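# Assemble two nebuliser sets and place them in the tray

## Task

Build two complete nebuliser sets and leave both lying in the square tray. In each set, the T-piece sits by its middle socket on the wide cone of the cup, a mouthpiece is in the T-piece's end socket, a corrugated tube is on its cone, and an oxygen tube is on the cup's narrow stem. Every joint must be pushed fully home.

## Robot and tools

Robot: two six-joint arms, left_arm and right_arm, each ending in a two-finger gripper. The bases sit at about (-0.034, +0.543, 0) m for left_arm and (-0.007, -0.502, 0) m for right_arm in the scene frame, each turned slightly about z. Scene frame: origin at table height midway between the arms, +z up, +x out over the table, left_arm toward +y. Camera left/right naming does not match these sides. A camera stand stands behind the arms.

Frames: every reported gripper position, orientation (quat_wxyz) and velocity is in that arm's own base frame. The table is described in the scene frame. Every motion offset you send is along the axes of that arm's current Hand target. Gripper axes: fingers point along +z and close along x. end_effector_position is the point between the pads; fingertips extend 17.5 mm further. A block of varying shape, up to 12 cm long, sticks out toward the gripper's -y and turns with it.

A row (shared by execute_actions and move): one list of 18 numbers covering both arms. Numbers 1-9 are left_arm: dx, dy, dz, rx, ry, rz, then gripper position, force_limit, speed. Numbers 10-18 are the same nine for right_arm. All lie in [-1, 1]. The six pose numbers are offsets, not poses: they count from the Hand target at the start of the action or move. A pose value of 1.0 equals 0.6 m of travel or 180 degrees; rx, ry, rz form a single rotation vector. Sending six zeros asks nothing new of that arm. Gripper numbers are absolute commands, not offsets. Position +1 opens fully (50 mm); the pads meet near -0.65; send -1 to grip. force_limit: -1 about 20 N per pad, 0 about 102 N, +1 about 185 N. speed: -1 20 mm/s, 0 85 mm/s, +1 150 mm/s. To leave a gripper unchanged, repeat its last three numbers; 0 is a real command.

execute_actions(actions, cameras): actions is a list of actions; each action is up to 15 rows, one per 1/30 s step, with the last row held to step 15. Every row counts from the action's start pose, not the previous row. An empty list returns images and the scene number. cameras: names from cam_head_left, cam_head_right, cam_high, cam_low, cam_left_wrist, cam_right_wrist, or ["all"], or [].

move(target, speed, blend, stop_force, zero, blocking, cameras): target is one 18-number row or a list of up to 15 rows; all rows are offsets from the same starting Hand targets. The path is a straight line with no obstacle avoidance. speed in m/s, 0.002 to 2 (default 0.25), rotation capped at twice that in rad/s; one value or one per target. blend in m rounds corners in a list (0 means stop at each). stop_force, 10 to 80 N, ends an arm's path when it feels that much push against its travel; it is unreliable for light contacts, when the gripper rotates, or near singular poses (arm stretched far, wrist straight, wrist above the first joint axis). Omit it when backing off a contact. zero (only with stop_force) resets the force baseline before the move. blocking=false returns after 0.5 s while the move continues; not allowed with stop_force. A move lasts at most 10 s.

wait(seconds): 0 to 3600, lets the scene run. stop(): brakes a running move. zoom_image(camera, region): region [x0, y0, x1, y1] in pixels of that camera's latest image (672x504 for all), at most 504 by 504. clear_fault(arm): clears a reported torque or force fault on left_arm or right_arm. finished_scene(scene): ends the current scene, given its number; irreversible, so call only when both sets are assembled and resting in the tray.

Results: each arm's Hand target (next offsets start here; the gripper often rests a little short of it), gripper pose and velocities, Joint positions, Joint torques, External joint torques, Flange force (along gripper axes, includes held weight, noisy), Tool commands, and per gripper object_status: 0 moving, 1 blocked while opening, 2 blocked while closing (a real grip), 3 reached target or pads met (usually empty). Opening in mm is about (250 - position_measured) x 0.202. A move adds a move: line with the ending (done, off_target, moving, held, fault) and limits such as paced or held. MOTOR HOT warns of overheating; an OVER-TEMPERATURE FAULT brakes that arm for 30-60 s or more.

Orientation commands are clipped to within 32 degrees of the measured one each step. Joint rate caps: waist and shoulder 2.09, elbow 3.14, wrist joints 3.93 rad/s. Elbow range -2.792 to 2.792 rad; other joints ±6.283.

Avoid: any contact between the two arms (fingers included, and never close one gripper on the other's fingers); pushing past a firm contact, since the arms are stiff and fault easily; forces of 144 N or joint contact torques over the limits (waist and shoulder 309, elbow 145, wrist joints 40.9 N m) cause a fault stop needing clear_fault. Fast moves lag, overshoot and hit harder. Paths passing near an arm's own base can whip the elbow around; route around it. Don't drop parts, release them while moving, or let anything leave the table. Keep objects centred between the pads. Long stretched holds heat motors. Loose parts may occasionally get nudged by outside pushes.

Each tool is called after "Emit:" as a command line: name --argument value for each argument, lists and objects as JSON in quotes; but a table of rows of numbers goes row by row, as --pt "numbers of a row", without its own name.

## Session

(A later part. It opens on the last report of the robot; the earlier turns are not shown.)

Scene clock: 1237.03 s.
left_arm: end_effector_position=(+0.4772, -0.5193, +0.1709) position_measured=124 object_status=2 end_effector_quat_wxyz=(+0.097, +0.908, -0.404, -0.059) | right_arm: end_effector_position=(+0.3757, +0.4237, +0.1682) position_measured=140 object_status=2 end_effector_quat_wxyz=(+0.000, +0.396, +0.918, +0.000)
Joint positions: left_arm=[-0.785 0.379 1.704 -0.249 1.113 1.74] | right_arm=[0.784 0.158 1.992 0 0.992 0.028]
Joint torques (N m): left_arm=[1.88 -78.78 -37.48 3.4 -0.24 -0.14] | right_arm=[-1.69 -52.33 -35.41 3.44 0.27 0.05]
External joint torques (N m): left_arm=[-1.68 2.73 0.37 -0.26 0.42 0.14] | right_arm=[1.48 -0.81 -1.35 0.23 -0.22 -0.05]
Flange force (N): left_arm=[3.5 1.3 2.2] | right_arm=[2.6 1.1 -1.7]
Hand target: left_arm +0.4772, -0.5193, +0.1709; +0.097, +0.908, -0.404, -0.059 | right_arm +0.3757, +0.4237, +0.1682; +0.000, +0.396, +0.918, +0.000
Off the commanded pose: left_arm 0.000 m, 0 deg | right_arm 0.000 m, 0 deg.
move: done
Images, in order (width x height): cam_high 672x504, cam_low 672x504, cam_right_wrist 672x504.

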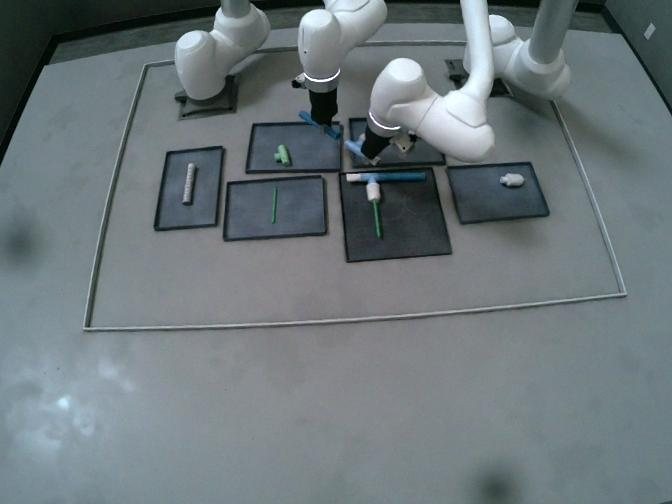

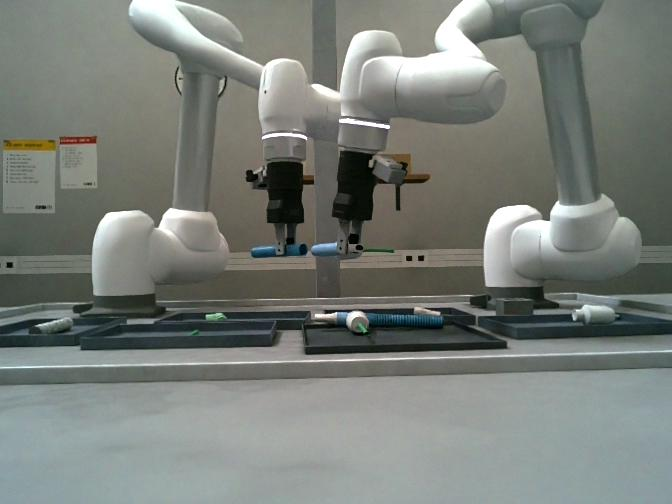

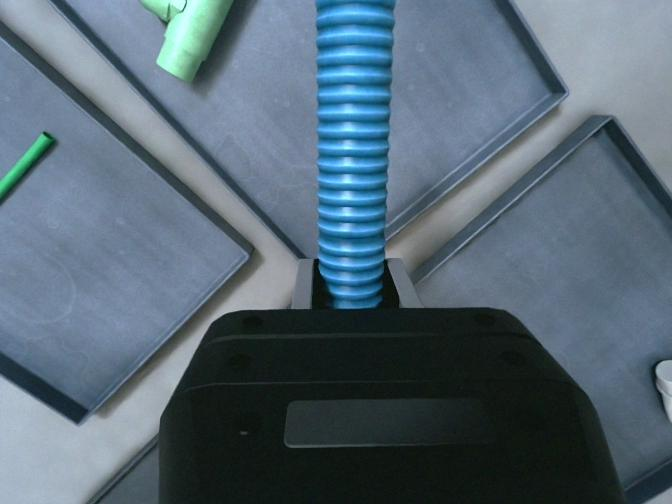

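Emit:
move --pt "0 0 0 0 0 0 -1 0 -0.5 0 0.012 0.0042 0 0 0 -1 -0.2 -0.5" --pt "0 0 0 0 0 0 -1 0 -0.5 0 0.1 0.0042 0 0 0 -1 -0.2 -0.5" --speed '[0.05,0.015]' --blend '[0.003,0]' --stop_force 10 --cameras '["cam_low","cam_high"]'

Emit:
zoom_image --camera "cam_low" --region '[250, 210, 370, 280]'

Emit:
zoom_image --camera "cam_high" --region '[320, 110, 400, 170]'

Scene clock: 1248.90 s.
left_arm: end_effector_position=(+0.4772, -0.5193, +0.1709) position_measured=124 object_status=2 end_effector_quat_wxyz=(+0.097, +0.908, -0.404, -0.059) | right_arm: end_effector_position=(+0.4090, +0.4551, +0.1656) position_measured=140 object_status=2 end_effector_quat_wxyz=(+0.000, +0.396, +0.918, +0.000)
Joint positions: left_arm=[-0.785 0.379 1.704 -0.249 1.113 1.74] | right_arm=[0.782 0.227 1.911 0 1.004 0.026]
Joint torques (N m): left_arm=[-8.91 -79.72 -36.8 -0.31 1.05 -0.19] | right_arm=[-4.66 -58.22 -43.54 3.08 -4.13 0.25]
External joint torques (N m): left_arm=[8.72 4.05 -0.25 3.43 -0.87 0.19] | right_arm=[4.31 -3.26 6.35 0.63 4.18 -0.25]
Flange force (N): left_arm=[5.3 -13.6 0.6] | right_arm=[5.4 -14.9 -4.8]
Hand target: left_arm +0.4772, -0.5193, +0.1709; +0.097, +0.908, -0.404, -0.059 | right_arm +0.4090, +0.4551, +0.1656; +0.000, +0.396, +0.918, +0.000 (not the last commanded pose)
Off the commanded pose: left_arm 0.000 m, 0 deg | right_arm 0.014 m, 0 deg.
move: contact (right_arm); path passed 1 of 2 targets
Images, in order (width x height): cam_high 672x504, cam_low 672x504.

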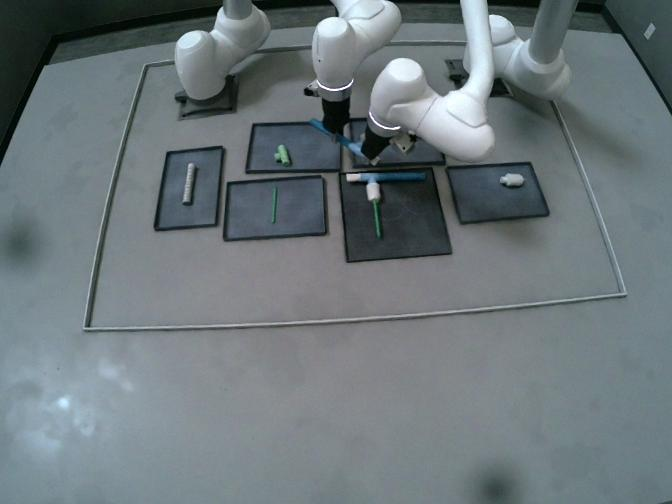

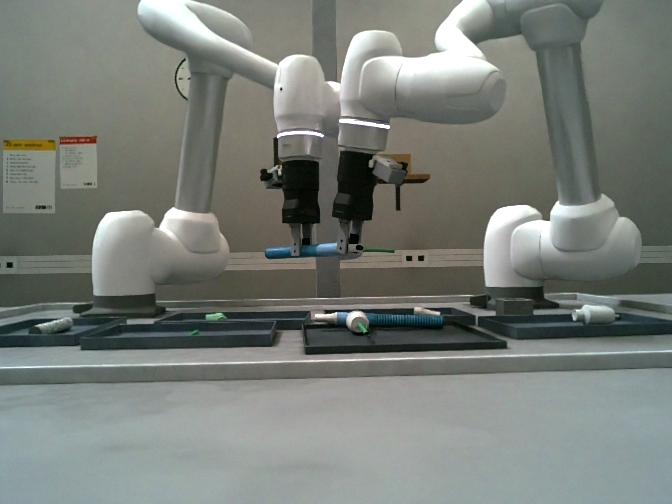

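Scaled by 4.200 from the camera's image (finer frame: 960x720).

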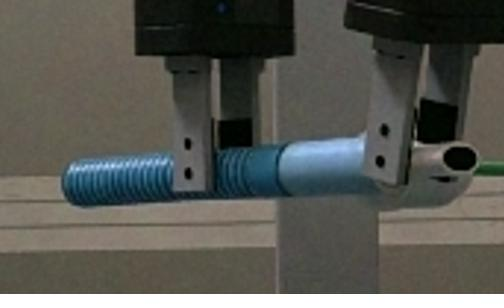

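Scaled by 6.300 from the camera's image (finer frame: 960x720).

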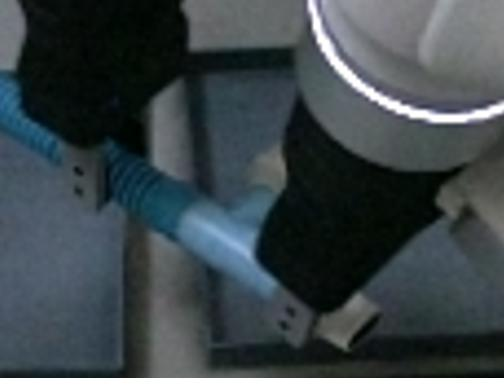

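Emit:
move --target '[0,0,0,0,0,0,-1,0,-0.5,0,0.06,0,0,0,0,-1,-0.2,-0.5]' --speed 0.012 --stop_force 25

Emit:
move --target '[0,0,0,0,0,0,-1,0,-0.5,0,0.06,0,0,0,0,-1,-0.2,-0.5]' --speed 0.012 --stop_force 25

Emit:
move --target '[0,0,0,0,0,0,-1,0,-0.5,0,0.06,0,0,0,0,-1,-0.2,-0.5]' --speed 0.01 --stop_force 25 --cameras '["cam_low","cam_high"]'

Emit:
zoom_image --camera "cam_low" --region '[250, 210, 370, 280]'

Scene clock: 1253.90 s.
left_arm: end_effector_position=(+0.4772, -0.5193, +0.1709) position_measured=124 object_status=2 end_effector_quat_wxyz=(+0.097, +0.908, -0.404, -0.059) | right_arm: end_effector_position=(+0.4116, +0.4577, +0.1655) position_measured=140 object_status=2 end_effector_quat_wxyz=(+0.000, +0.396, +0.918, -0.001)
Joint positions: left_arm=[-0.785 0.379 1.704 -0.249 1.113 1.74] | right_arm=[0.782 0.233 1.904 0 1.006 0.025]
Joint torques (N m): left_arm=[-31.06 -79.93 -36 -8.15 2.63 -0.25] | right_arm=[-5.99 -58.2 -61.61 2.92 -13.65 0.35]
External joint torques (N m): left_arm=[31.08 4.25 -1.04 11.29 -2.44 0.25] | right_arm=[6.02 -3.57 24.45 0.8 13.7 -0.35]
Flange force (N): left_arm=[5.1 -44.6 -6.0] | right_arm=[5.6 -45.2 -5.8]
Hand target: left_arm +0.4772, -0.5193, +0.1709; +0.097, +0.908, -0.404, -0.059 | right_arm +0.4116, +0.4577, +0.1655; +0.000, +0.396, +0.918, -0.001 (not the last commanded pose)
Off the commanded pose: left_arm 0.000 m, 0 deg | right_arm 0.032 m, 0 deg.
move: contact (right_arm)

Scene clock: 1254.90 s.
left_arm: end_effector_position=(+0.4772, -0.5193, +0.1709) position_measured=124 object_status=2 end_effector_quat_wxyz=(+0.097, +0.908, -0.404, -0.059) | right_arm: end_effector_position=(+0.4131, +0.4592, +0.1654) position_measured=140 object_status=2 end_effector_quat_wxyz=(+0.000, +0.396, +0.918, -0.001)
Joint positions: left_arm=[-0.785 0.379 1.704 -0.249 1.113 1.74] | right_arm=[0.782 0.236 1.9 0 1.008 0.025]
Joint torques (N m): left_arm=[-56.83 -79.4 -35.12 -16.85 4.04 -0.32] | right_arm=[-6.96 -58.85 -82.15 2.86 -24.34 0.25]
External joint torques (N m): left_arm=[57.02 3.64 -1.97 19.99 -3.87 0.32] | right_arm=[6.73 -3.87 44.8 0.86 24.39 -0.25]
Flange force (N): left_arm=[3.9 -80.3 -14.9] | right_arm=[4.1 -79.2 -6.8]
Hand target: left_arm +0.4772, -0.5193, +0.1709; +0.097, +0.908, -0.404, -0.059 | right_arm +0.4131, +0.4591, +0.1654; +0.000, +0.396, +0.918, -0.001 (not the last commanded pose)
Off the commanded pose: left_arm 0.000 m, 0 deg | right_arm 0.034 m, 0 deg.
move: contact (right_arm)

Scene clock: 1255.93 s.
left_arm: end_effector_position=(+0.4772, -0.5193, +0.1710) position_measured=124 object_status=2 end_effector_quat_wxyz=(+0.097, +0.908, -0.404, -0.059) | right_arm: end_effector_position=(+0.4144, +0.4604, +0.1653) position_measured=140 object_status=2 end_effector_quat_wxyz=(+0.000, +0.396, +0.918, -0.001)
Joint positions: left_arm=[-0.785 0.379 1.704 -0.249 1.113 1.74] | right_arm=[0.782 0.239 1.896 0 1.009 0.025]
Joint torques (N m): left_arm=[-80.56 -77.88 -32.88 -25.09 5.59 -0.14] | right_arm=[-8.31 -61.66 -103.68 2.68 -35.01 0.08]
External joint torques (N m): left_arm=[80.42 1.65 -4.33 28.22 -5.41 0.14] | right_arm=[8.16 -1.06 66.53 1.03 35.07 -0.08]
Flange force (N): left_arm=[3.8 -111.8 -25.1] | right_arm=[4.1 -111.4 -3.5]
Hand target: left_arm +0.4772, -0.5193, +0.1709; +0.097, +0.908, -0.404, -0.059 | right_arm +0.4144, +0.4604, +0.1653; +0.000, +0.396, +0.918, -0.001 (not the last commanded pose)
Off the commanded pose: left_arm 0.000 m, 0 deg | right_arm 0.034 m, 0 deg.
move: contact (right_arm)
Images, in order (width x height): cam_high 672x504, cam_low 672x504.

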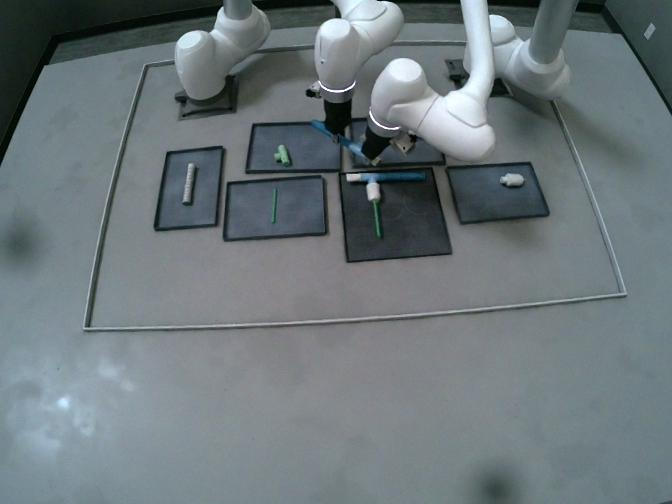

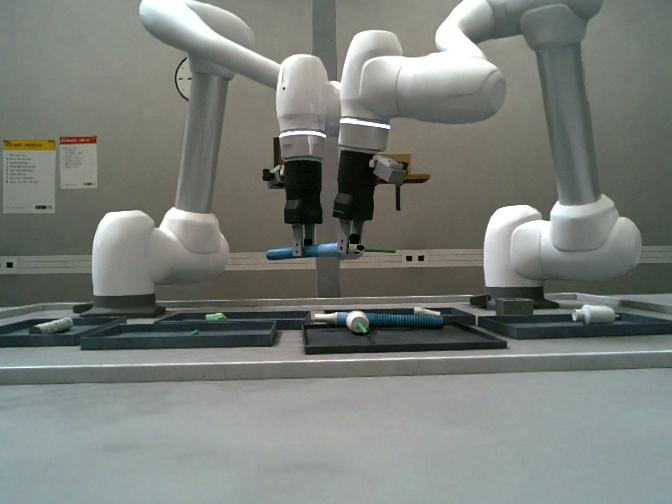

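Scaled by 4.200 from the camera's image (finer frame: 960x720).

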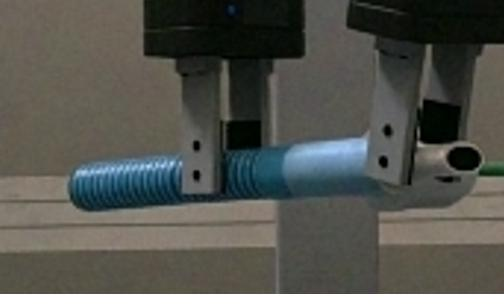

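Emit:
move --target '[0,0,0,0,0,0,-1,0,-0.5,0,-0.0058,0,0,0,0,-1,-0.2,-0.5]' --speed 0.02

Emit:
move --target '[0,0,0,0,0,0,-1,0,-0.5,0,-0.04,0,0,0,0,-1,-0.2,-0.5]' --speed 0.012 --stop_force 60 --cameras '["cam_low"]'

Emit:
zoom_image --camera "cam_low" --region '[250, 210, 370, 280]'

Scene clock: 1259.67 s.
left_arm: end_effector_position=(+0.4769, -0.5195, +0.1710) position_measured=124 object_status=2 end_effector_quat_wxyz=(+0.097, +0.908, -0.404, -0.059) | right_arm: end_effector_position=(+0.4120, +0.4581, +0.1654) position_measured=140 object_status=2 end_effector_quat_wxyz=(+0.000, +0.396, +0.918, -0.001)
Joint positions: left_arm=[-0.786 0.379 1.704 -0.25 1.113 1.74] | right_arm=[0.782 0.234 1.902 0 1.007 0.025]
Joint torques (N m): left_arm=[-32.77 -78.58 -35.07 -8.54 2.58 -0.13] | right_arm=[-5.76 -60.21 -63.74 2.93 -14.43 0.2]
External joint torques (N m): left_arm=[32.49 2.77 -2.18 11.67 -2.41 0.12] | right_arm=[5.69 -2.34 26.46 0.8 14.49 -0.2]
Flange force (N): left_arm=[5.3 -45.9 -8.8] | right_arm=[5.1 -46.9 -4.2]
Hand target: left_arm +0.4772, -0.5193, +0.1709; +0.097, +0.908, -0.404, -0.059 | right_arm +0.4119, +0.4580, +0.1653; +0.000, +0.396, +0.918, -0.001
Off the commanded pose: left_arm 0.000 m, 0 deg | right_arm 0.000 m, 0 deg.
move: done

Scene clock: 1260.80 s.
left_arm: end_effector_position=(+0.4772, -0.5193, +0.1709) position_measured=124 object_status=2 end_effector_quat_wxyz=(+0.097, +0.908, -0.404, -0.059) | right_arm: end_effector_position=(+0.4098, +0.4561, +0.1656) position_measured=140 object_status=2 end_effector_quat_wxyz=(+0.000, +0.396, +0.918, -0.001)
Joint positions: left_arm=[-0.785 0.379 1.704 -0.249 1.113 1.74] | right_arm=[0.783 0.23 1.908 0 1.005 0.025]
Joint torques (N m): left_arm=[21.11 -78.75 -37.69 10.16 -1.13 -0.15] | right_arm=[-1.63 -60.15 -20.04 3.36 8.51 0.18]
External joint torques (N m): left_arm=[-21.56 2.82 0.53 -7.04 1.32 0.15] | right_arm=[1.34 -1.19 -17.05 0.34 -8.46 -0.18]
Flange force (N): left_arm=[4.9 28.7 8.6] | right_arm=[4.0 26.5 -1.4]
Hand target: left_arm +0.4772, -0.5193, +0.1709; +0.097, +0.908, -0.404, -0.059 | right_arm +0.4098, +0.4561, +0.1655; +0.000, +0.396, +0.918, -0.001 (not the last commanded pose)
Off the commanded pose: left_arm 0.000 m, 0 deg | right_arm 0.021 m, 0 deg.
move: contact (right_arm)

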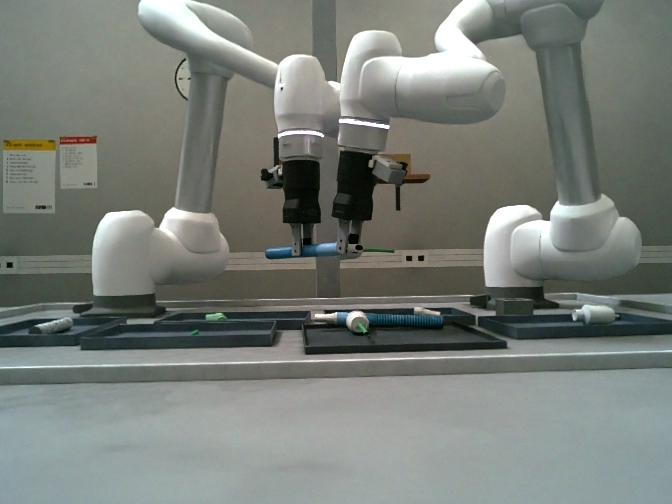

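Scaled by 4.200 from the camera's image (finer frame: 960x720).

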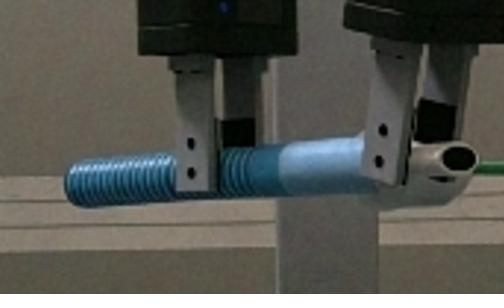

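Emit:
move --target '[0,0,0,0,0,0,-1,0,-0.5,0,0.0018,0,0,0,0,-1,-0.2,-0.5]' --speed 0.02

Emit:
execute_actions --actions '[[[0,0,0,0,0,0,0.406,0,-0.5,0,0,0,0,0,0,-1,-0.2,-0.5]]]'

Emit:
move --pt "0 0 -0.2 0 0 0 0.406 0 -0.5 0 0 0 0 0 0 -1 -0.2 -0.5" --pt "-0.583 -0.264 -0.176 0.0667 0.0667 -0.497 0.406 0 -0.5 0 0 0 0 0 0 -1 -0.2 -0.5" --speed 0.35 --blend '[0.02,0]' --cameras '["cam_low","cam_high","cam_right_wrist"]'

Emit:
zoom_image --camera "cam_low" --region '[250, 210, 390, 280]'

Emit:
zoom_image --camera "cam_high" --region '[310, 100, 420, 180]'

Scene clock: 1267.33 s.
left_arm: end_effector_position=(+0.4773, -0.5192, +0.1709) position_measured=124 object_status=2 end_effector_quat_wxyz=(+0.097, +0.908, -0.404, -0.059) | right_arm: end_effector_position=(+0.4106, +0.4568, +0.1655) position_measured=140 object_status=2 end_effector_quat_wxyz=(+0.000, +0.396, +0.918, -0.001)
Joint positions: left_arm=[-0.785 0.379 1.704 -0.249 1.113 1.74] | right_arm=[0.783 0.231 1.906 0 1.006 0.025]
Joint torques (N m): left_arm=[6.62 -78.52 -36.82 5.23 -0.06 -0.13] | right_arm=[-3.18 -60.29 -31.55 3.16 2.37 0.19]
External joint torques (N m): left_arm=[-6.54 2.64 -0.32 -2.08 0.24 0.13] | right_arm=[3.2 -1.19 -5.52 0.56 -2.31 -0.19]
Flange force (N): left_arm=[4.9 8.0 3.7] | right_arm=[5.5 7.5 -2.0]
Hand target: left_arm +0.4772, -0.5193, +0.1709; +0.097, +0.908, -0.404, -0.059 | right_arm +0.4106, +0.4569, +0.1655; +0.000, +0.396, +0.918, -0.001
Off the commanded pose: left_arm 0.000 m, 0 deg | right_arm 0.000 m, 0 deg.
move: done

Scene clock: 1268.03 s.
left_arm: end_effector_position=(+0.4772, -0.5193, +0.1709) position_measured=92 object_status=3 end_effector_quat_wxyz=(+0.097, +0.908, -0.404, -0.059) | right_arm: end_effector_position=(+0.4106, +0.4569, +0.1655) position_measured=140 object_status=2 end_effector_quat_wxyz=(+0.000, +0.396, +0.918, -0.001)
Joint positions: left_arm=[-0.785 0.379 1.704 -0.249 1.113 1.74] | right_arm=[0.783 0.231 1.906 0 1.006 0.025]
Joint torques (N m): left_arm=[1.55 -78.61 -37.4 3.37 -0.23 -0.17] | right_arm=[-2.05 -60.58 -36.08 3.48 0.22 0]
External joint torques (N m): left_arm=[-1.28 2.6 0.27 -0.22 0.4 0.17] | right_arm=[1.9 -1.56 -1.25 0.25 -0.17 0]
Flange force (N): left_arm=[3.4 0.7 1.9] | right_arm=[3.1 -0.1 -2.3]
Hand target: left_arm +0.4772, -0.5193, +0.1709; +0.097, +0.908, -0.404, -0.059 | right_arm +0.4106, +0.4569, +0.1655; +0.000, +0.396, +0.918, -0.001
Off the commanded pose: left_arm 0.000 m, 0 deg | right_arm 0.000 m, 0 deg.

Scene clock: 1271.13 s.
left_arm: end_effector_position=(+0.3781, -0.1415, +0.2489) position_measured=92 object_status=3 end_effector_quat_wxyz=(-0.021, +0.934, +0.357, +0.014) | right_arm: end_effector_position=(+0.4106, +0.4569, +0.1655) position_measured=140 object_status=2 end_effector_quat_wxyz=(+0.000, +0.396, +0.918, -0.001)
Joint positions: left_arm=[-0.48 -0.174 2.158 0.054 1.172 0.34] | right_arm=[0.783 0.231 1.906 0 1.006 0.025]
Joint torques (N m): left_arm=[1.58 -23.23 -40.02 4.35 -0.33 -0.13] | right_arm=[-2.27 -60.48 -35.86 3.53 0.2 0.03]
External joint torques (N m): left_arm=[-1.65 2.26 0.36 -0.24 0.41 0.13] | right_arm=[2.13 -1.66 -1.41 0.19 -0.14 -0.03]
Flange force (N): left_arm=[-2.2 4.4 1.1] | right_arm=[3.4 0.1 -2.6]
Hand target: left_arm +0.3781, -0.1415, +0.2489; -0.021, +0.934, +0.357, +0.014 | right_arm +0.4106, +0.4569, +0.1655; +0.000, +0.396, +0.918, -0.001
Off the commanded pose: left_arm 0.000 m, 0 deg | right_arm 0.000 m, 0 deg.
move: done
Images, in order (width x height): cam_high 672x504, cam_low 672x504, cam_right_wrist 672x504.

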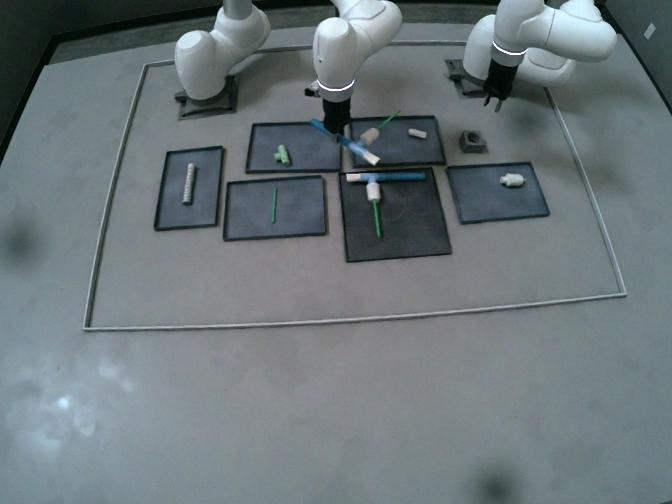

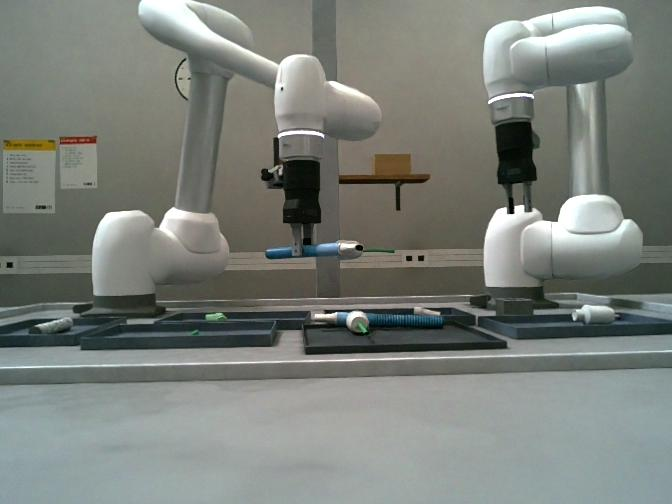

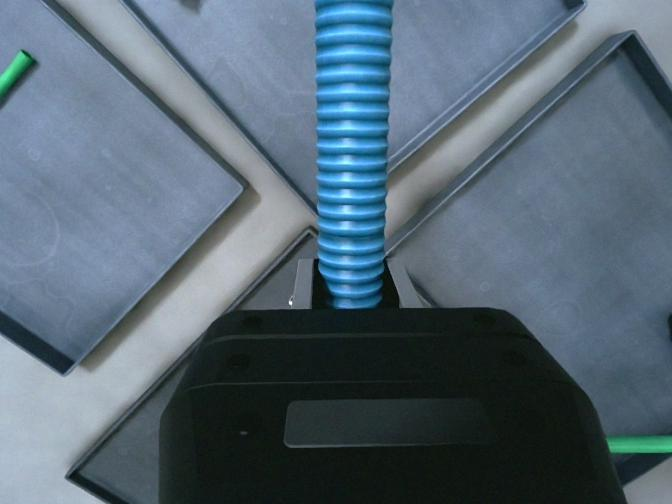

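Scaled by 3.600 from the camera's image (finer frame: 960x720).

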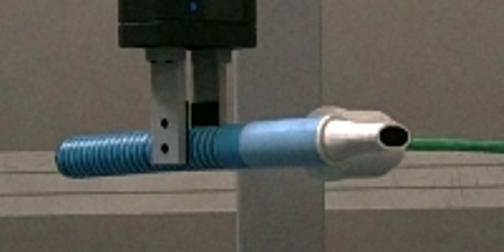

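Scaled by 4.582 from the camera's image (finer frame: 960x720).

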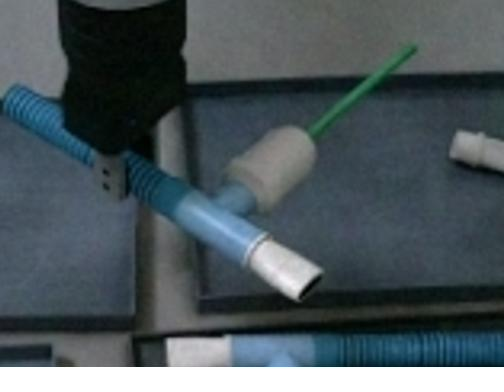

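Emit:
move --target '[0,0,0,0,0,0,0.406,0,-0.5,-0.218,0.4925,0.0,0,0,-0.2494,-1,-0.2,-0.5]' --speed 0.3 --cameras '["cam_low","cam_high","cam_right_wrist","cam_head_left","cam_head_right"]'

Emit:
zoom_image --camera "cam_high" --region '[320, 130, 480, 280]'

Emit:
zoom_image --camera "cam_head_left" --region '[310, 210, 470, 370]'

Scene clock: 1283.47 s.
left_arm: end_effector_position=(+0.3781, -0.1415, +0.2489) position_measured=92 object_status=3 end_effector_quat_wxyz=(-0.021, +0.934, +0.357, +0.014) | right_arm: end_effector_position=(+0.7152, +0.5648, +0.1652) position_measured=140 object_status=2 end_effector_quat_wxyz=(+0.000, +0.015, +1.000, -0.001)
Joint positions: left_arm=[-0.479 -0.174 2.158 0.054 1.172 0.34] | right_arm=[0.631 0.667 1.24 -0.001 1.237 -0.91]
Joint torques (N m): left_arm=[1.76 -23.09 -39.97 4.34 -0.34 -0.12] | right_arm=[-2.51 -107.45 -40.32 3.87 0.18 -0.06]
External joint torques (N m): left_arm=[-1.76 1.85 0.27 -0.22 0.42 0.13] | right_arm=[2.91 -1.49 -1.63 0.29 -0.15 0.06]
Flange force (N): left_arm=[-2.7 4.0 0.7] | right_arm=[0.5 3.8 -2.1]
Hand target: left_arm +0.3781, -0.1415, +0.2489; -0.021, +0.934, +0.357, +0.014 | right_arm +0.7152, +0.5648, +0.1651; +0.000, +0.015, +1.000, -0.001
Off the commanded pose: left_arm 0.000 m, 0 deg | right_arm 0.000 m, 0 deg.
move: done
Images, in order (width x height): cam_head_left 672x504, cam_head_right 672x504, cam_high 672x504, cam_low 672x504, cam_right_wrist 672x504.

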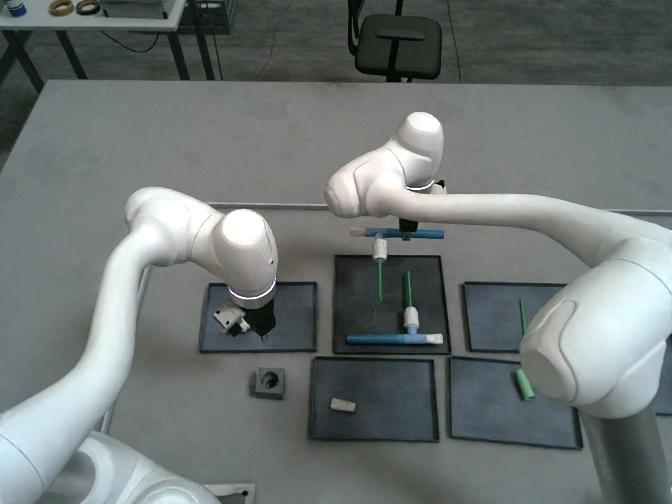

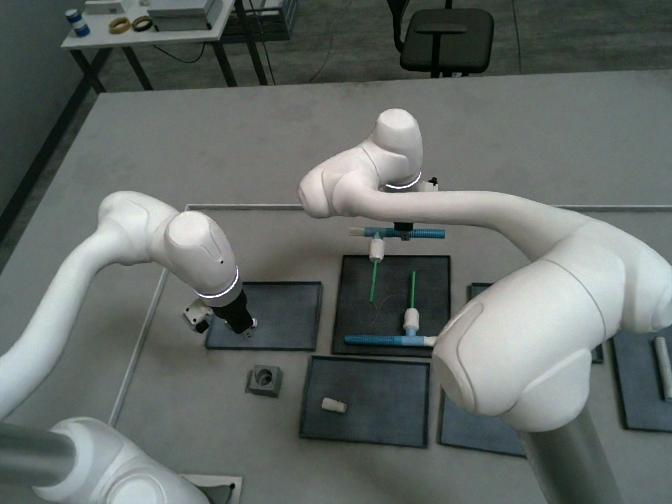

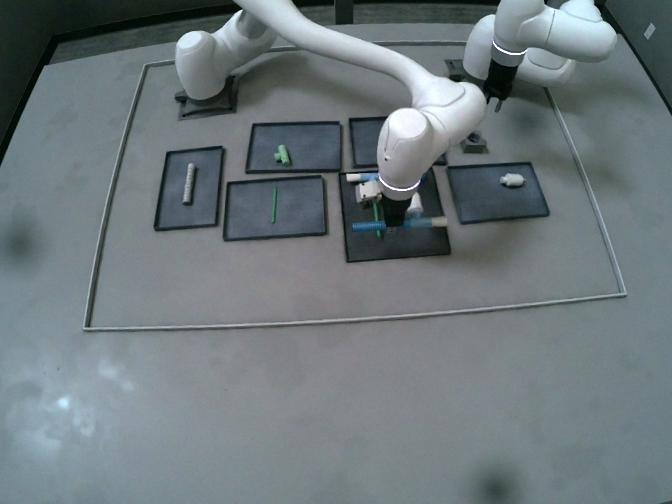

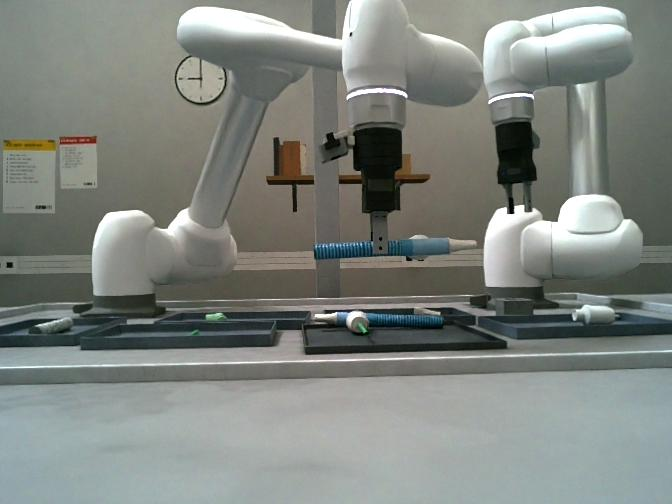

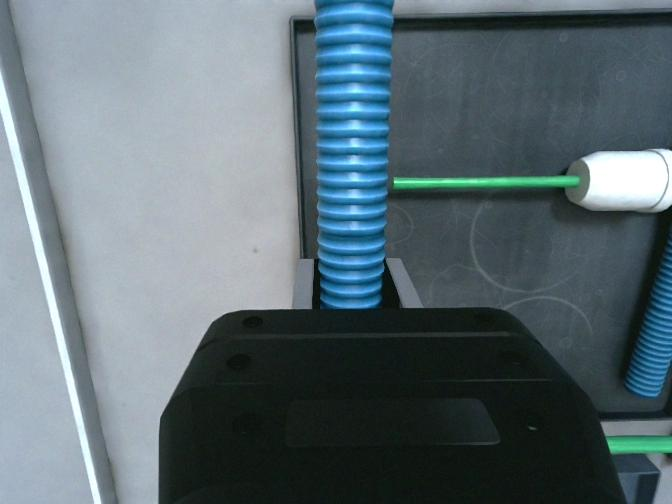

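Scaled by 3.150 from the camera's image (finer frame: 960x720).

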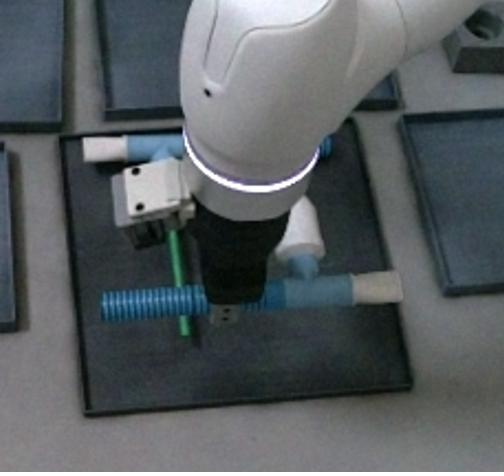

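Scaled by 3.150 from the camera's image (finer frame: 960x720).

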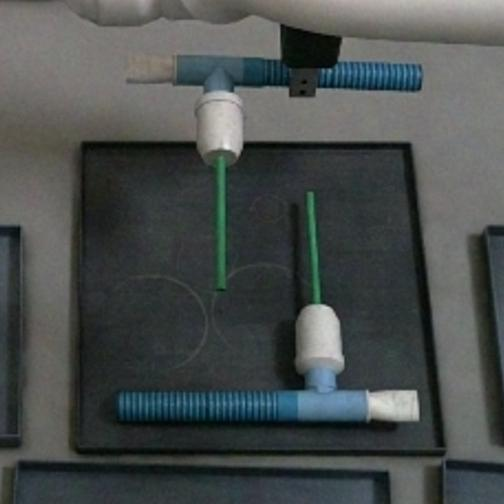

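Emit:
move --pt "0 0 0 0 0 0 0.406 0 -0.5 0 0 0.15 0 0 0 -1 -0.2 -0.5" --pt "0 0 0 0 0 0 0.406 0 -0.5 0 0 0.192 0 0 0 -1 -0.2 -0.5" --speed '[0.25,0.1]' --blend '[0.01,0]' --cameras '["cam_low","cam_right_wrist"]'

Emit:
zoom_image --camera "cam_low" --region '[290, 260, 500, 360]'

Scene clock: 1291.37 s.
left_arm: end_effector_position=(+0.3781, -0.1415, +0.2489) position_measured=92 object_status=3 end_effector_quat_wxyz=(-0.021, +0.934, +0.357, +0.014) | right_arm: end_effector_position=(+0.7151, +0.5647, +0.0500) position_measured=140 object_status=2 end_effector_quat_wxyz=(+0.000, +0.015, +1.000, -0.001)
Joint positions: left_arm=[-0.479 -0.174 2.158 0.054 1.172 0.34] | right_arm=[0.631 0.745 1.326 -0.001 1.073 -0.91]
Joint torques (N m): left_arm=[1.82 -23.14 -40.1 4.34 -0.34 -0.13] | right_arm=[-2.46 -109.97 -37.19 3.63 0.16 0.04]
External joint torques (N m): left_arm=[-1.91 2.1 0.51 -0.24 0.42 0.14] | right_arm=[2.29 -1.24 -1.37 0.18 -0.12 -0.04]
Flange force (N): left_arm=[-3.0 4.2 1.1] | right_arm=[0.2 3.1 -1.6]
Hand target: left_arm +0.3781, -0.1415, +0.2489; -0.021, +0.934, +0.357, +0.014 | right_arm +0.7151, +0.5647, +0.0499; +0.000, +0.015, +1.000, -0.001
Off the commanded pose: left_arm 0.000 m, 0 deg | right_arm 0.000 m, 0 deg.
move: done

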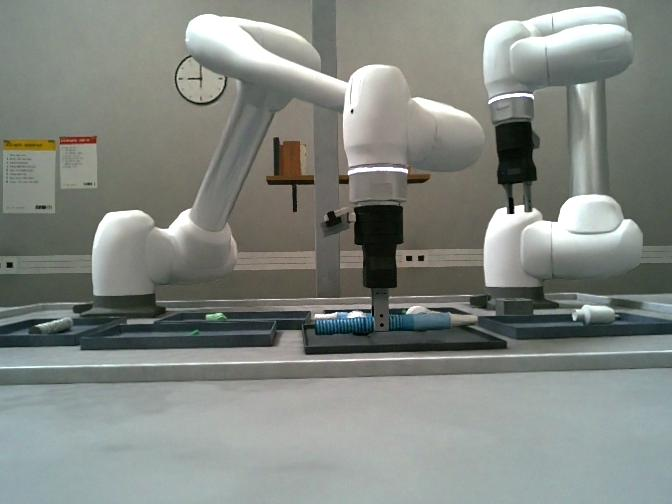

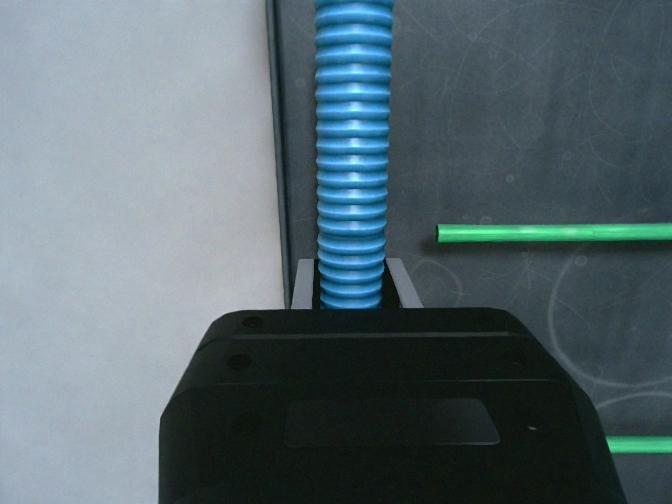

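Scaled by 2.400 from the camera's image (finer frame: 960x720).

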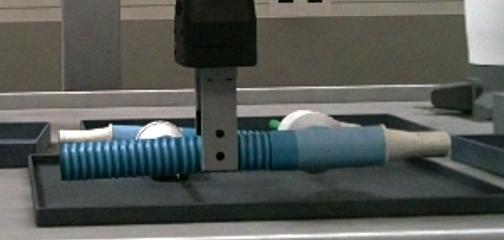

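Emit:
move --target '[0,0,0,0,0,0,0.406,0,-0.5,0,0,0.05,0,0,0,-1,-0.2,-0.5]' --speed 0.02 --stop_force 10 --cameras '["cam_low"]'

Emit:
zoom_image --camera "cam_low" --region '[290, 260, 500, 360]'

Scene clock: 1298.13 s.
left_arm: end_effector_position=(+0.3781, -0.1415, +0.2489) position_measured=92 object_status=3 end_effector_quat_wxyz=(-0.021, +0.934, +0.357, +0.014) | right_arm: end_effector_position=(+0.7151, +0.5646, +0.0283) position_measured=140 object_status=2 end_effector_quat_wxyz=(+0.000, +0.015, +1.000, -0.001)
Joint positions: left_arm=[-0.479 -0.174 2.158 0.054 1.172 0.34] | right_arm=[0.631 0.763 1.337 -0.001 1.043 -0.91]
Joint torques (N m): left_arm=[1.71 -23.15 -39.93 4.33 -0.3 -0.17] | right_arm=[-1.52 -100.92 -31.45 3.06 0.47 0]
External joint torques (N m): left_arm=[-1.73 2.01 0.27 -0.22 0.38 0.17] | right_arm=[1.57 -11.26 -6.58 0.7 -0.44 0]
Flange force (N): left_arm=[-2.4 4.2 0.9] | right_arm=[0.2 2.1 -12.1]
Hand target: left_arm +0.3781, -0.1415, +0.2489; -0.021, +0.934, +0.357, +0.014 | right_arm +0.7151, +0.5647, +0.0284; +0.000, +0.015, +1.000, -0.001 (not the last commanded pose)
Off the commanded pose: left_arm 0.000 m, 0 deg | right_arm 0.008 m, 0 deg.
move: contact (right_arm)

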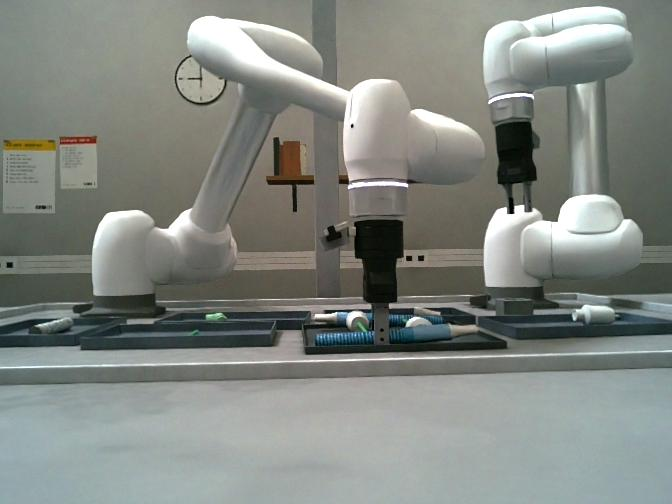

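Scaled by 2.400 from the camera's image (finer frame: 960x720).

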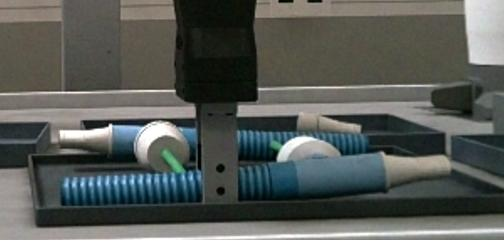

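Emit:
move --pt "0 0 0 0 0 0 0.406 0 -0.5 0 0 0.0035 0 0.018 0 -1 -0.2 -0.5" --pt "0 0 0 0 0 0 0.406 0 -0.5 0 0 0.0062 0 0.018 0 -1 -0.2 -0.5" --speed 0.02 --cameras '["cam_low"]'

Emit:
zoom_image --camera "cam_low" --region '[290, 260, 500, 360]'

Scene clock: 1303.80 s.
left_arm: end_effector_position=(+0.3781, -0.1415, +0.2489) position_measured=92 object_status=3 end_effector_quat_wxyz=(-0.021, +0.934, +0.357, +0.014) | right_arm: end_effector_position=(+0.7153, +0.5648, +0.0251) position_measured=140 object_status=2 end_effector_quat_wxyz=(-0.028, +0.015, +0.999, +0.000)
Joint positions: left_arm=[-0.479 -0.174 2.158 0.054 1.172 0.34] | right_arm=[0.62 0.784 1.304 0.038 1.1 -0.939]
Joint torques (N m): left_arm=[1.58 -23.06 -39.99 4.35 -0.36 -0.14] | right_arm=[-1.48 -65.83 -17.68 2.77 -2.98 -0.08]
External joint torques (N m): left_arm=[-1.59 1.76 0.39 -0.25 0.45 0.14] | right_arm=[1.12 -48.42 -20.7 1.11 3.14 0.08]
Flange force (N): left_arm=[-2.4 3.5 0.7] | right_arm=[10.9 -4.8 -53.7]
Hand target: left_arm +0.3781, -0.1415, +0.2489; -0.021, +0.934, +0.357, +0.014 | right_arm +0.7151, +0.5647, +0.0247; -0.029, +0.015, +0.999, +0.000
Off the commanded pose: left_arm 0.000 m, 0 deg | right_arm 0.000 m, 0 deg.
move: done

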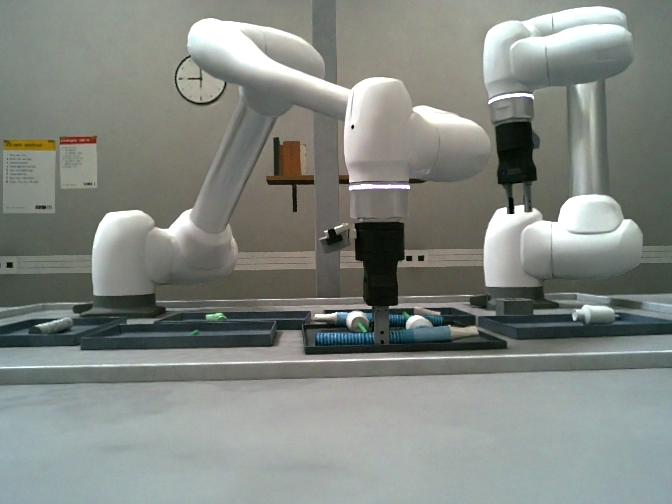

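Scaled by 2.400 from the camera's image (finer frame: 960x720).

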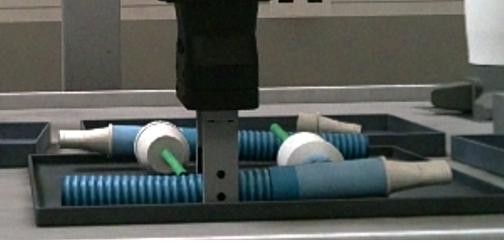

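Emit:
move --target '[0,0,0,0,0,0,0.406,0,-0.5,0,0,-0.0025,0,0,0,-1,-0.2,-0.5]' --speed 0.02

Emit:
execute_actions --actions '[[[0,0,0,0,0,0,0.406,0,-0.5,0,0,0,0,0,0,0.4,-0.2,-0.7]]]' --cameras '["cam_low"]'

Emit:
zoom_image --camera "cam_low" --region '[290, 260, 500, 360]'

Scene clock: 1310.30 s.
left_arm: end_effector_position=(+0.3781, -0.1415, +0.2489) position_measured=92 object_status=3 end_effector_quat_wxyz=(-0.021, +0.934, +0.357, +0.014) | right_arm: end_effector_position=(+0.7151, +0.5646, +0.0259) position_measured=140 object_status=2 end_effector_quat_wxyz=(-0.029, +0.015, +0.999, +0.000)
Joint positions: left_arm=[-0.479 -0.174 2.158 0.054 1.172 0.34] | right_arm=[0.62 0.783 1.304 0.038 1.102 -0.939]
Joint torques (N m): left_arm=[1.64 -23.22 -40.06 4.35 -0.32 -0.14] | right_arm=[-2.62 -105.65 -32.43 3.04 0.66 -0.02]
External joint torques (N m): left_arm=[-1.55 1.7 0.38 -0.23 0.41 0.14] | right_arm=[2.18 -9 -6.11 0.86 -0.5 0.02]
Flange force (N): left_arm=[-2.3 3.4 0.7] | right_arm=[-0.4 3.9 -9.8]
Hand target: left_arm +0.3781, -0.1415, +0.2489; -0.021, +0.934, +0.357, +0.014 | right_arm +0.7152, +0.5647, +0.0262; -0.029, +0.015, +0.999, +0.000
Off the commanded pose: left_arm 0.000 m, 0 deg | right_arm 0.000 m, 0 deg.
move: done

Scene clock: 1311.00 s.
left_arm: end_effector_position=(+0.3781, -0.1415, +0.2489) position_measured=92 object_status=3 end_effector_quat_wxyz=(-0.021, +0.934, +0.357, +0.014) | right_arm: end_effector_position=(+0.7152, +0.5646, +0.0262) position_measured=92 object_status=3 end_effector_quat_wxyz=(-0.029, +0.015, +0.999, +0.000)
Joint positions: left_arm=[-0.479 -0.174 2.158 0.054 1.172 0.34] | right_arm=[0.62 0.783 1.304 0.038 1.102 -0.939]
Joint torques (N m): left_arm=[1.67 -23.33 -40 4.36 -0.33 -0.11] | right_arm=[-2.08 -111.98 -36.58 3.62 0.34 0.07]
External joint torques (N m): left_arm=[-1.74 2.31 0.33 -0.25 0.41 0.12] | right_arm=[1.89 -1.77 -1.61 0.25 -0.17 -0.06]
Flange force (N): left_arm=[-2.3 4.6 1.1] | right_arm=[0.0 2.6 -2.0]
Hand target: left_arm +0.3781, -0.1415, +0.2489; -0.021, +0.934, +0.357, +0.014 | right_arm +0.7152, +0.5647, +0.0262; -0.029, +0.015, +0.999, +0.000
Off the commanded pose: left_arm 0.000 m, 0 deg | right_arm 0.000 m, 0 deg.

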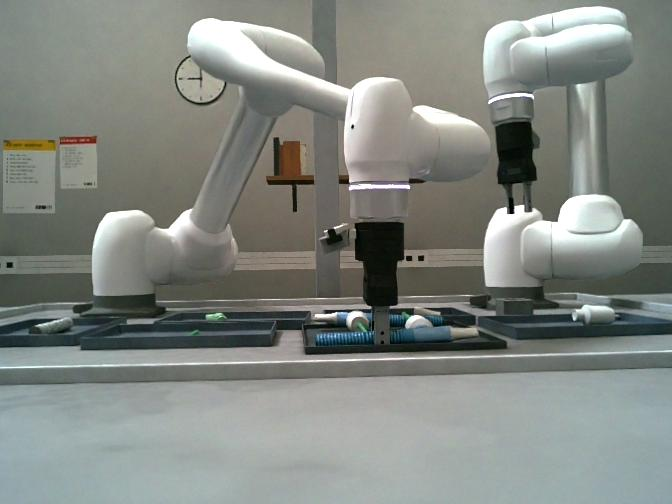

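Scaled by 2.400 from the camera's image (finer frame: 960x720).

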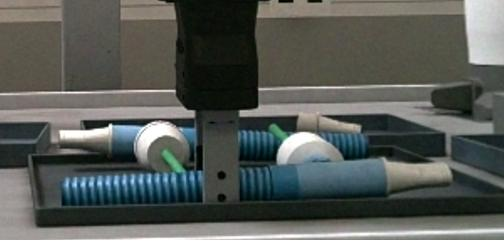

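Lift and move away.

Emit:
move --pt "0 0 0 0 0 0 0.406 0 -0.5 0 0 -0.08 0 0 0 0.4 -0.2 -0.7" --pt "0 0 0 0 0 0 0.406 0 -0.5 0.35 0 -0.3 0 0 0 0.4 -0.2 -0.7" --speed '[0.1,0.3]' --blend '[0.01,0]' --cameras '["cam_low","cam_high","cam_head_left","cam_head_right"]'

Emit:
zoom_image --camera "cam_head_left" --region '[310, 230, 470, 370]'

Emit:
zoom_image --camera "cam_low" --region '[290, 260, 520, 360]'

Emit:
zoom_image --camera "cam_high" --region '[320, 140, 480, 280]'

Scene clock: 1316.03 s.
left_arm: end_effector_position=(+0.3781, -0.1415, +0.2489) position_measured=92 object_status=3 end_effector_quat_wxyz=(-0.021, +0.934, +0.357, +0.014) | right_arm: end_effector_position=(+0.5160, +0.5709, +0.2178) position_measured=92 object_status=3 end_effector_quat_wxyz=(-0.029, +0.015, +0.999, +0.000)
Joint positions: left_arm=[-0.479 -0.174 2.158 0.054 1.172 0.34] | right_arm=[0.776 0.434 1.516 0.043 1.232 -0.78]
Joint torques (N m): left_arm=[1.86 -23.09 -40.06 4.38 -0.3 -0.16] | right_arm=[-1.65 -82.8 -39.29 3.92 0.31 0]
External joint torques (N m): left_arm=[-1.83 1.54 0.38 -0.26 0.39 0.17] | right_arm=[1.25 -3.05 -1.57 0.23 -0.15 0]
Flange force (N): left_arm=[-3.0 3.4 0.6] | right_arm=[2.1 0.3 -3.1]
Hand target: left_arm +0.3781, -0.1415, +0.2489; -0.021, +0.934, +0.357, +0.014 | right_arm +0.5160, +0.5709, +0.2179; -0.029, +0.015, +0.999, +0.000
Off the commanded pose: left_arm 0.000 m, 0 deg | right_arm 0.000 m, 0 deg.
move: done
Images, in order (width x height): cam_head_left 672x504, cam_head_right 672x504, cam_high 672x504, cam_low 672x504.

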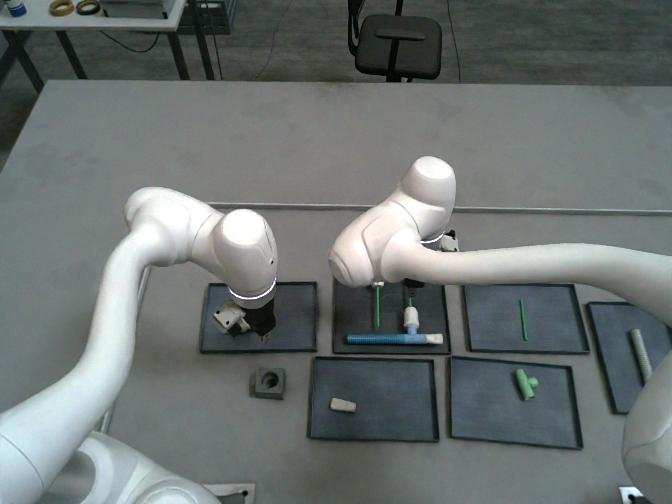

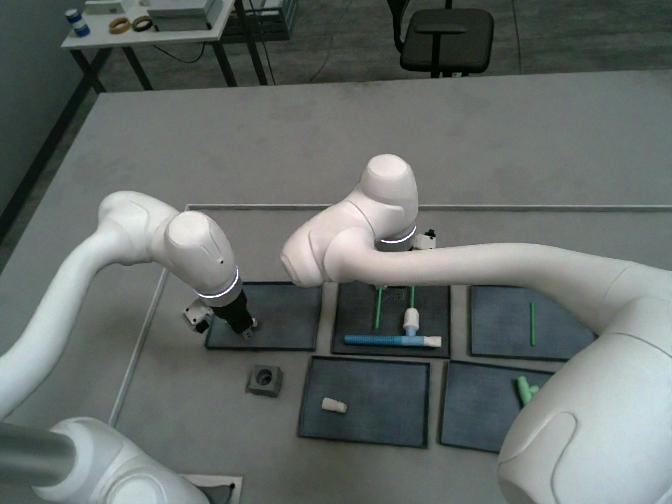

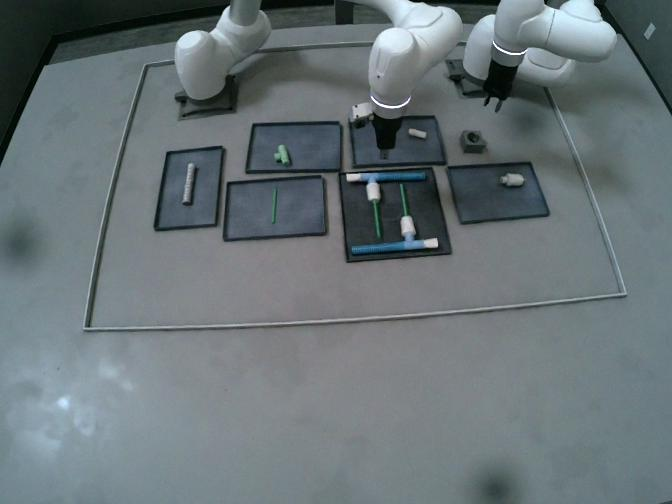

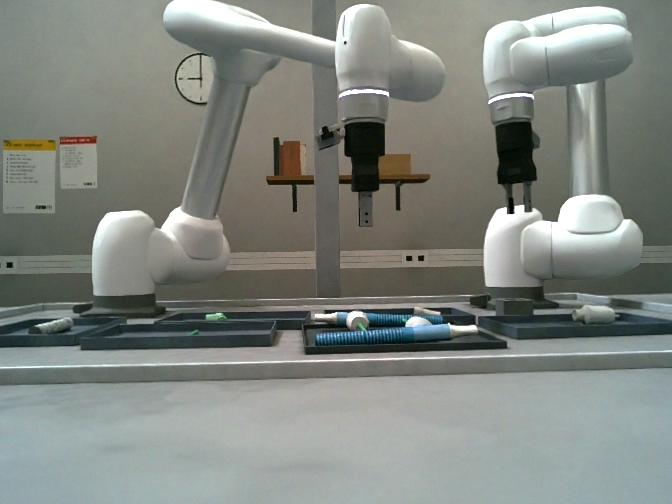

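Scaled by 3.150 from the camera's image (finer frame: 960x720).

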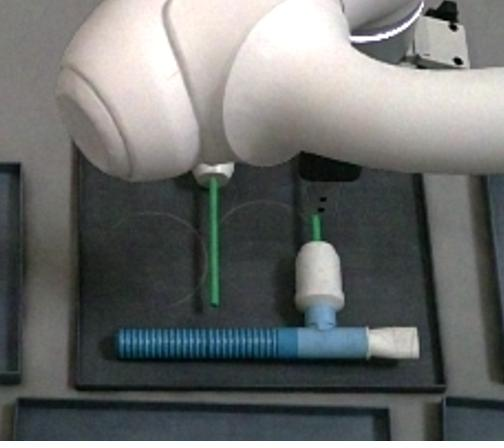

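Scaled by 2.191 from the camera's image (finer frame: 960x720).

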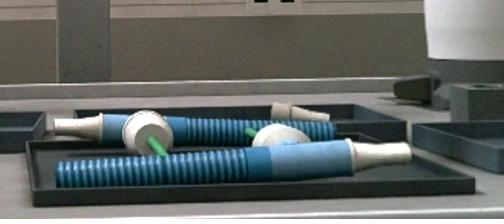

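Scaled by 3.150 from the camera's image (finer frame: 960x720).

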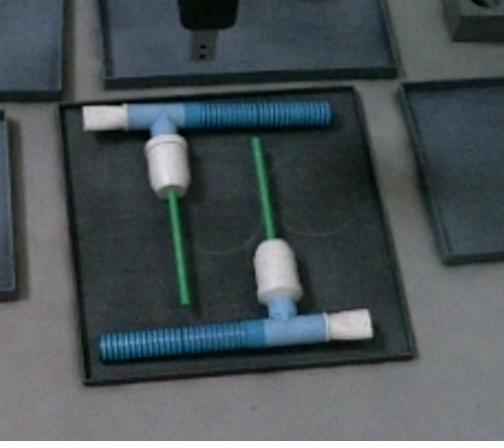

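Emit:
finished_scene --scene 2

The scene is finished: the task was done.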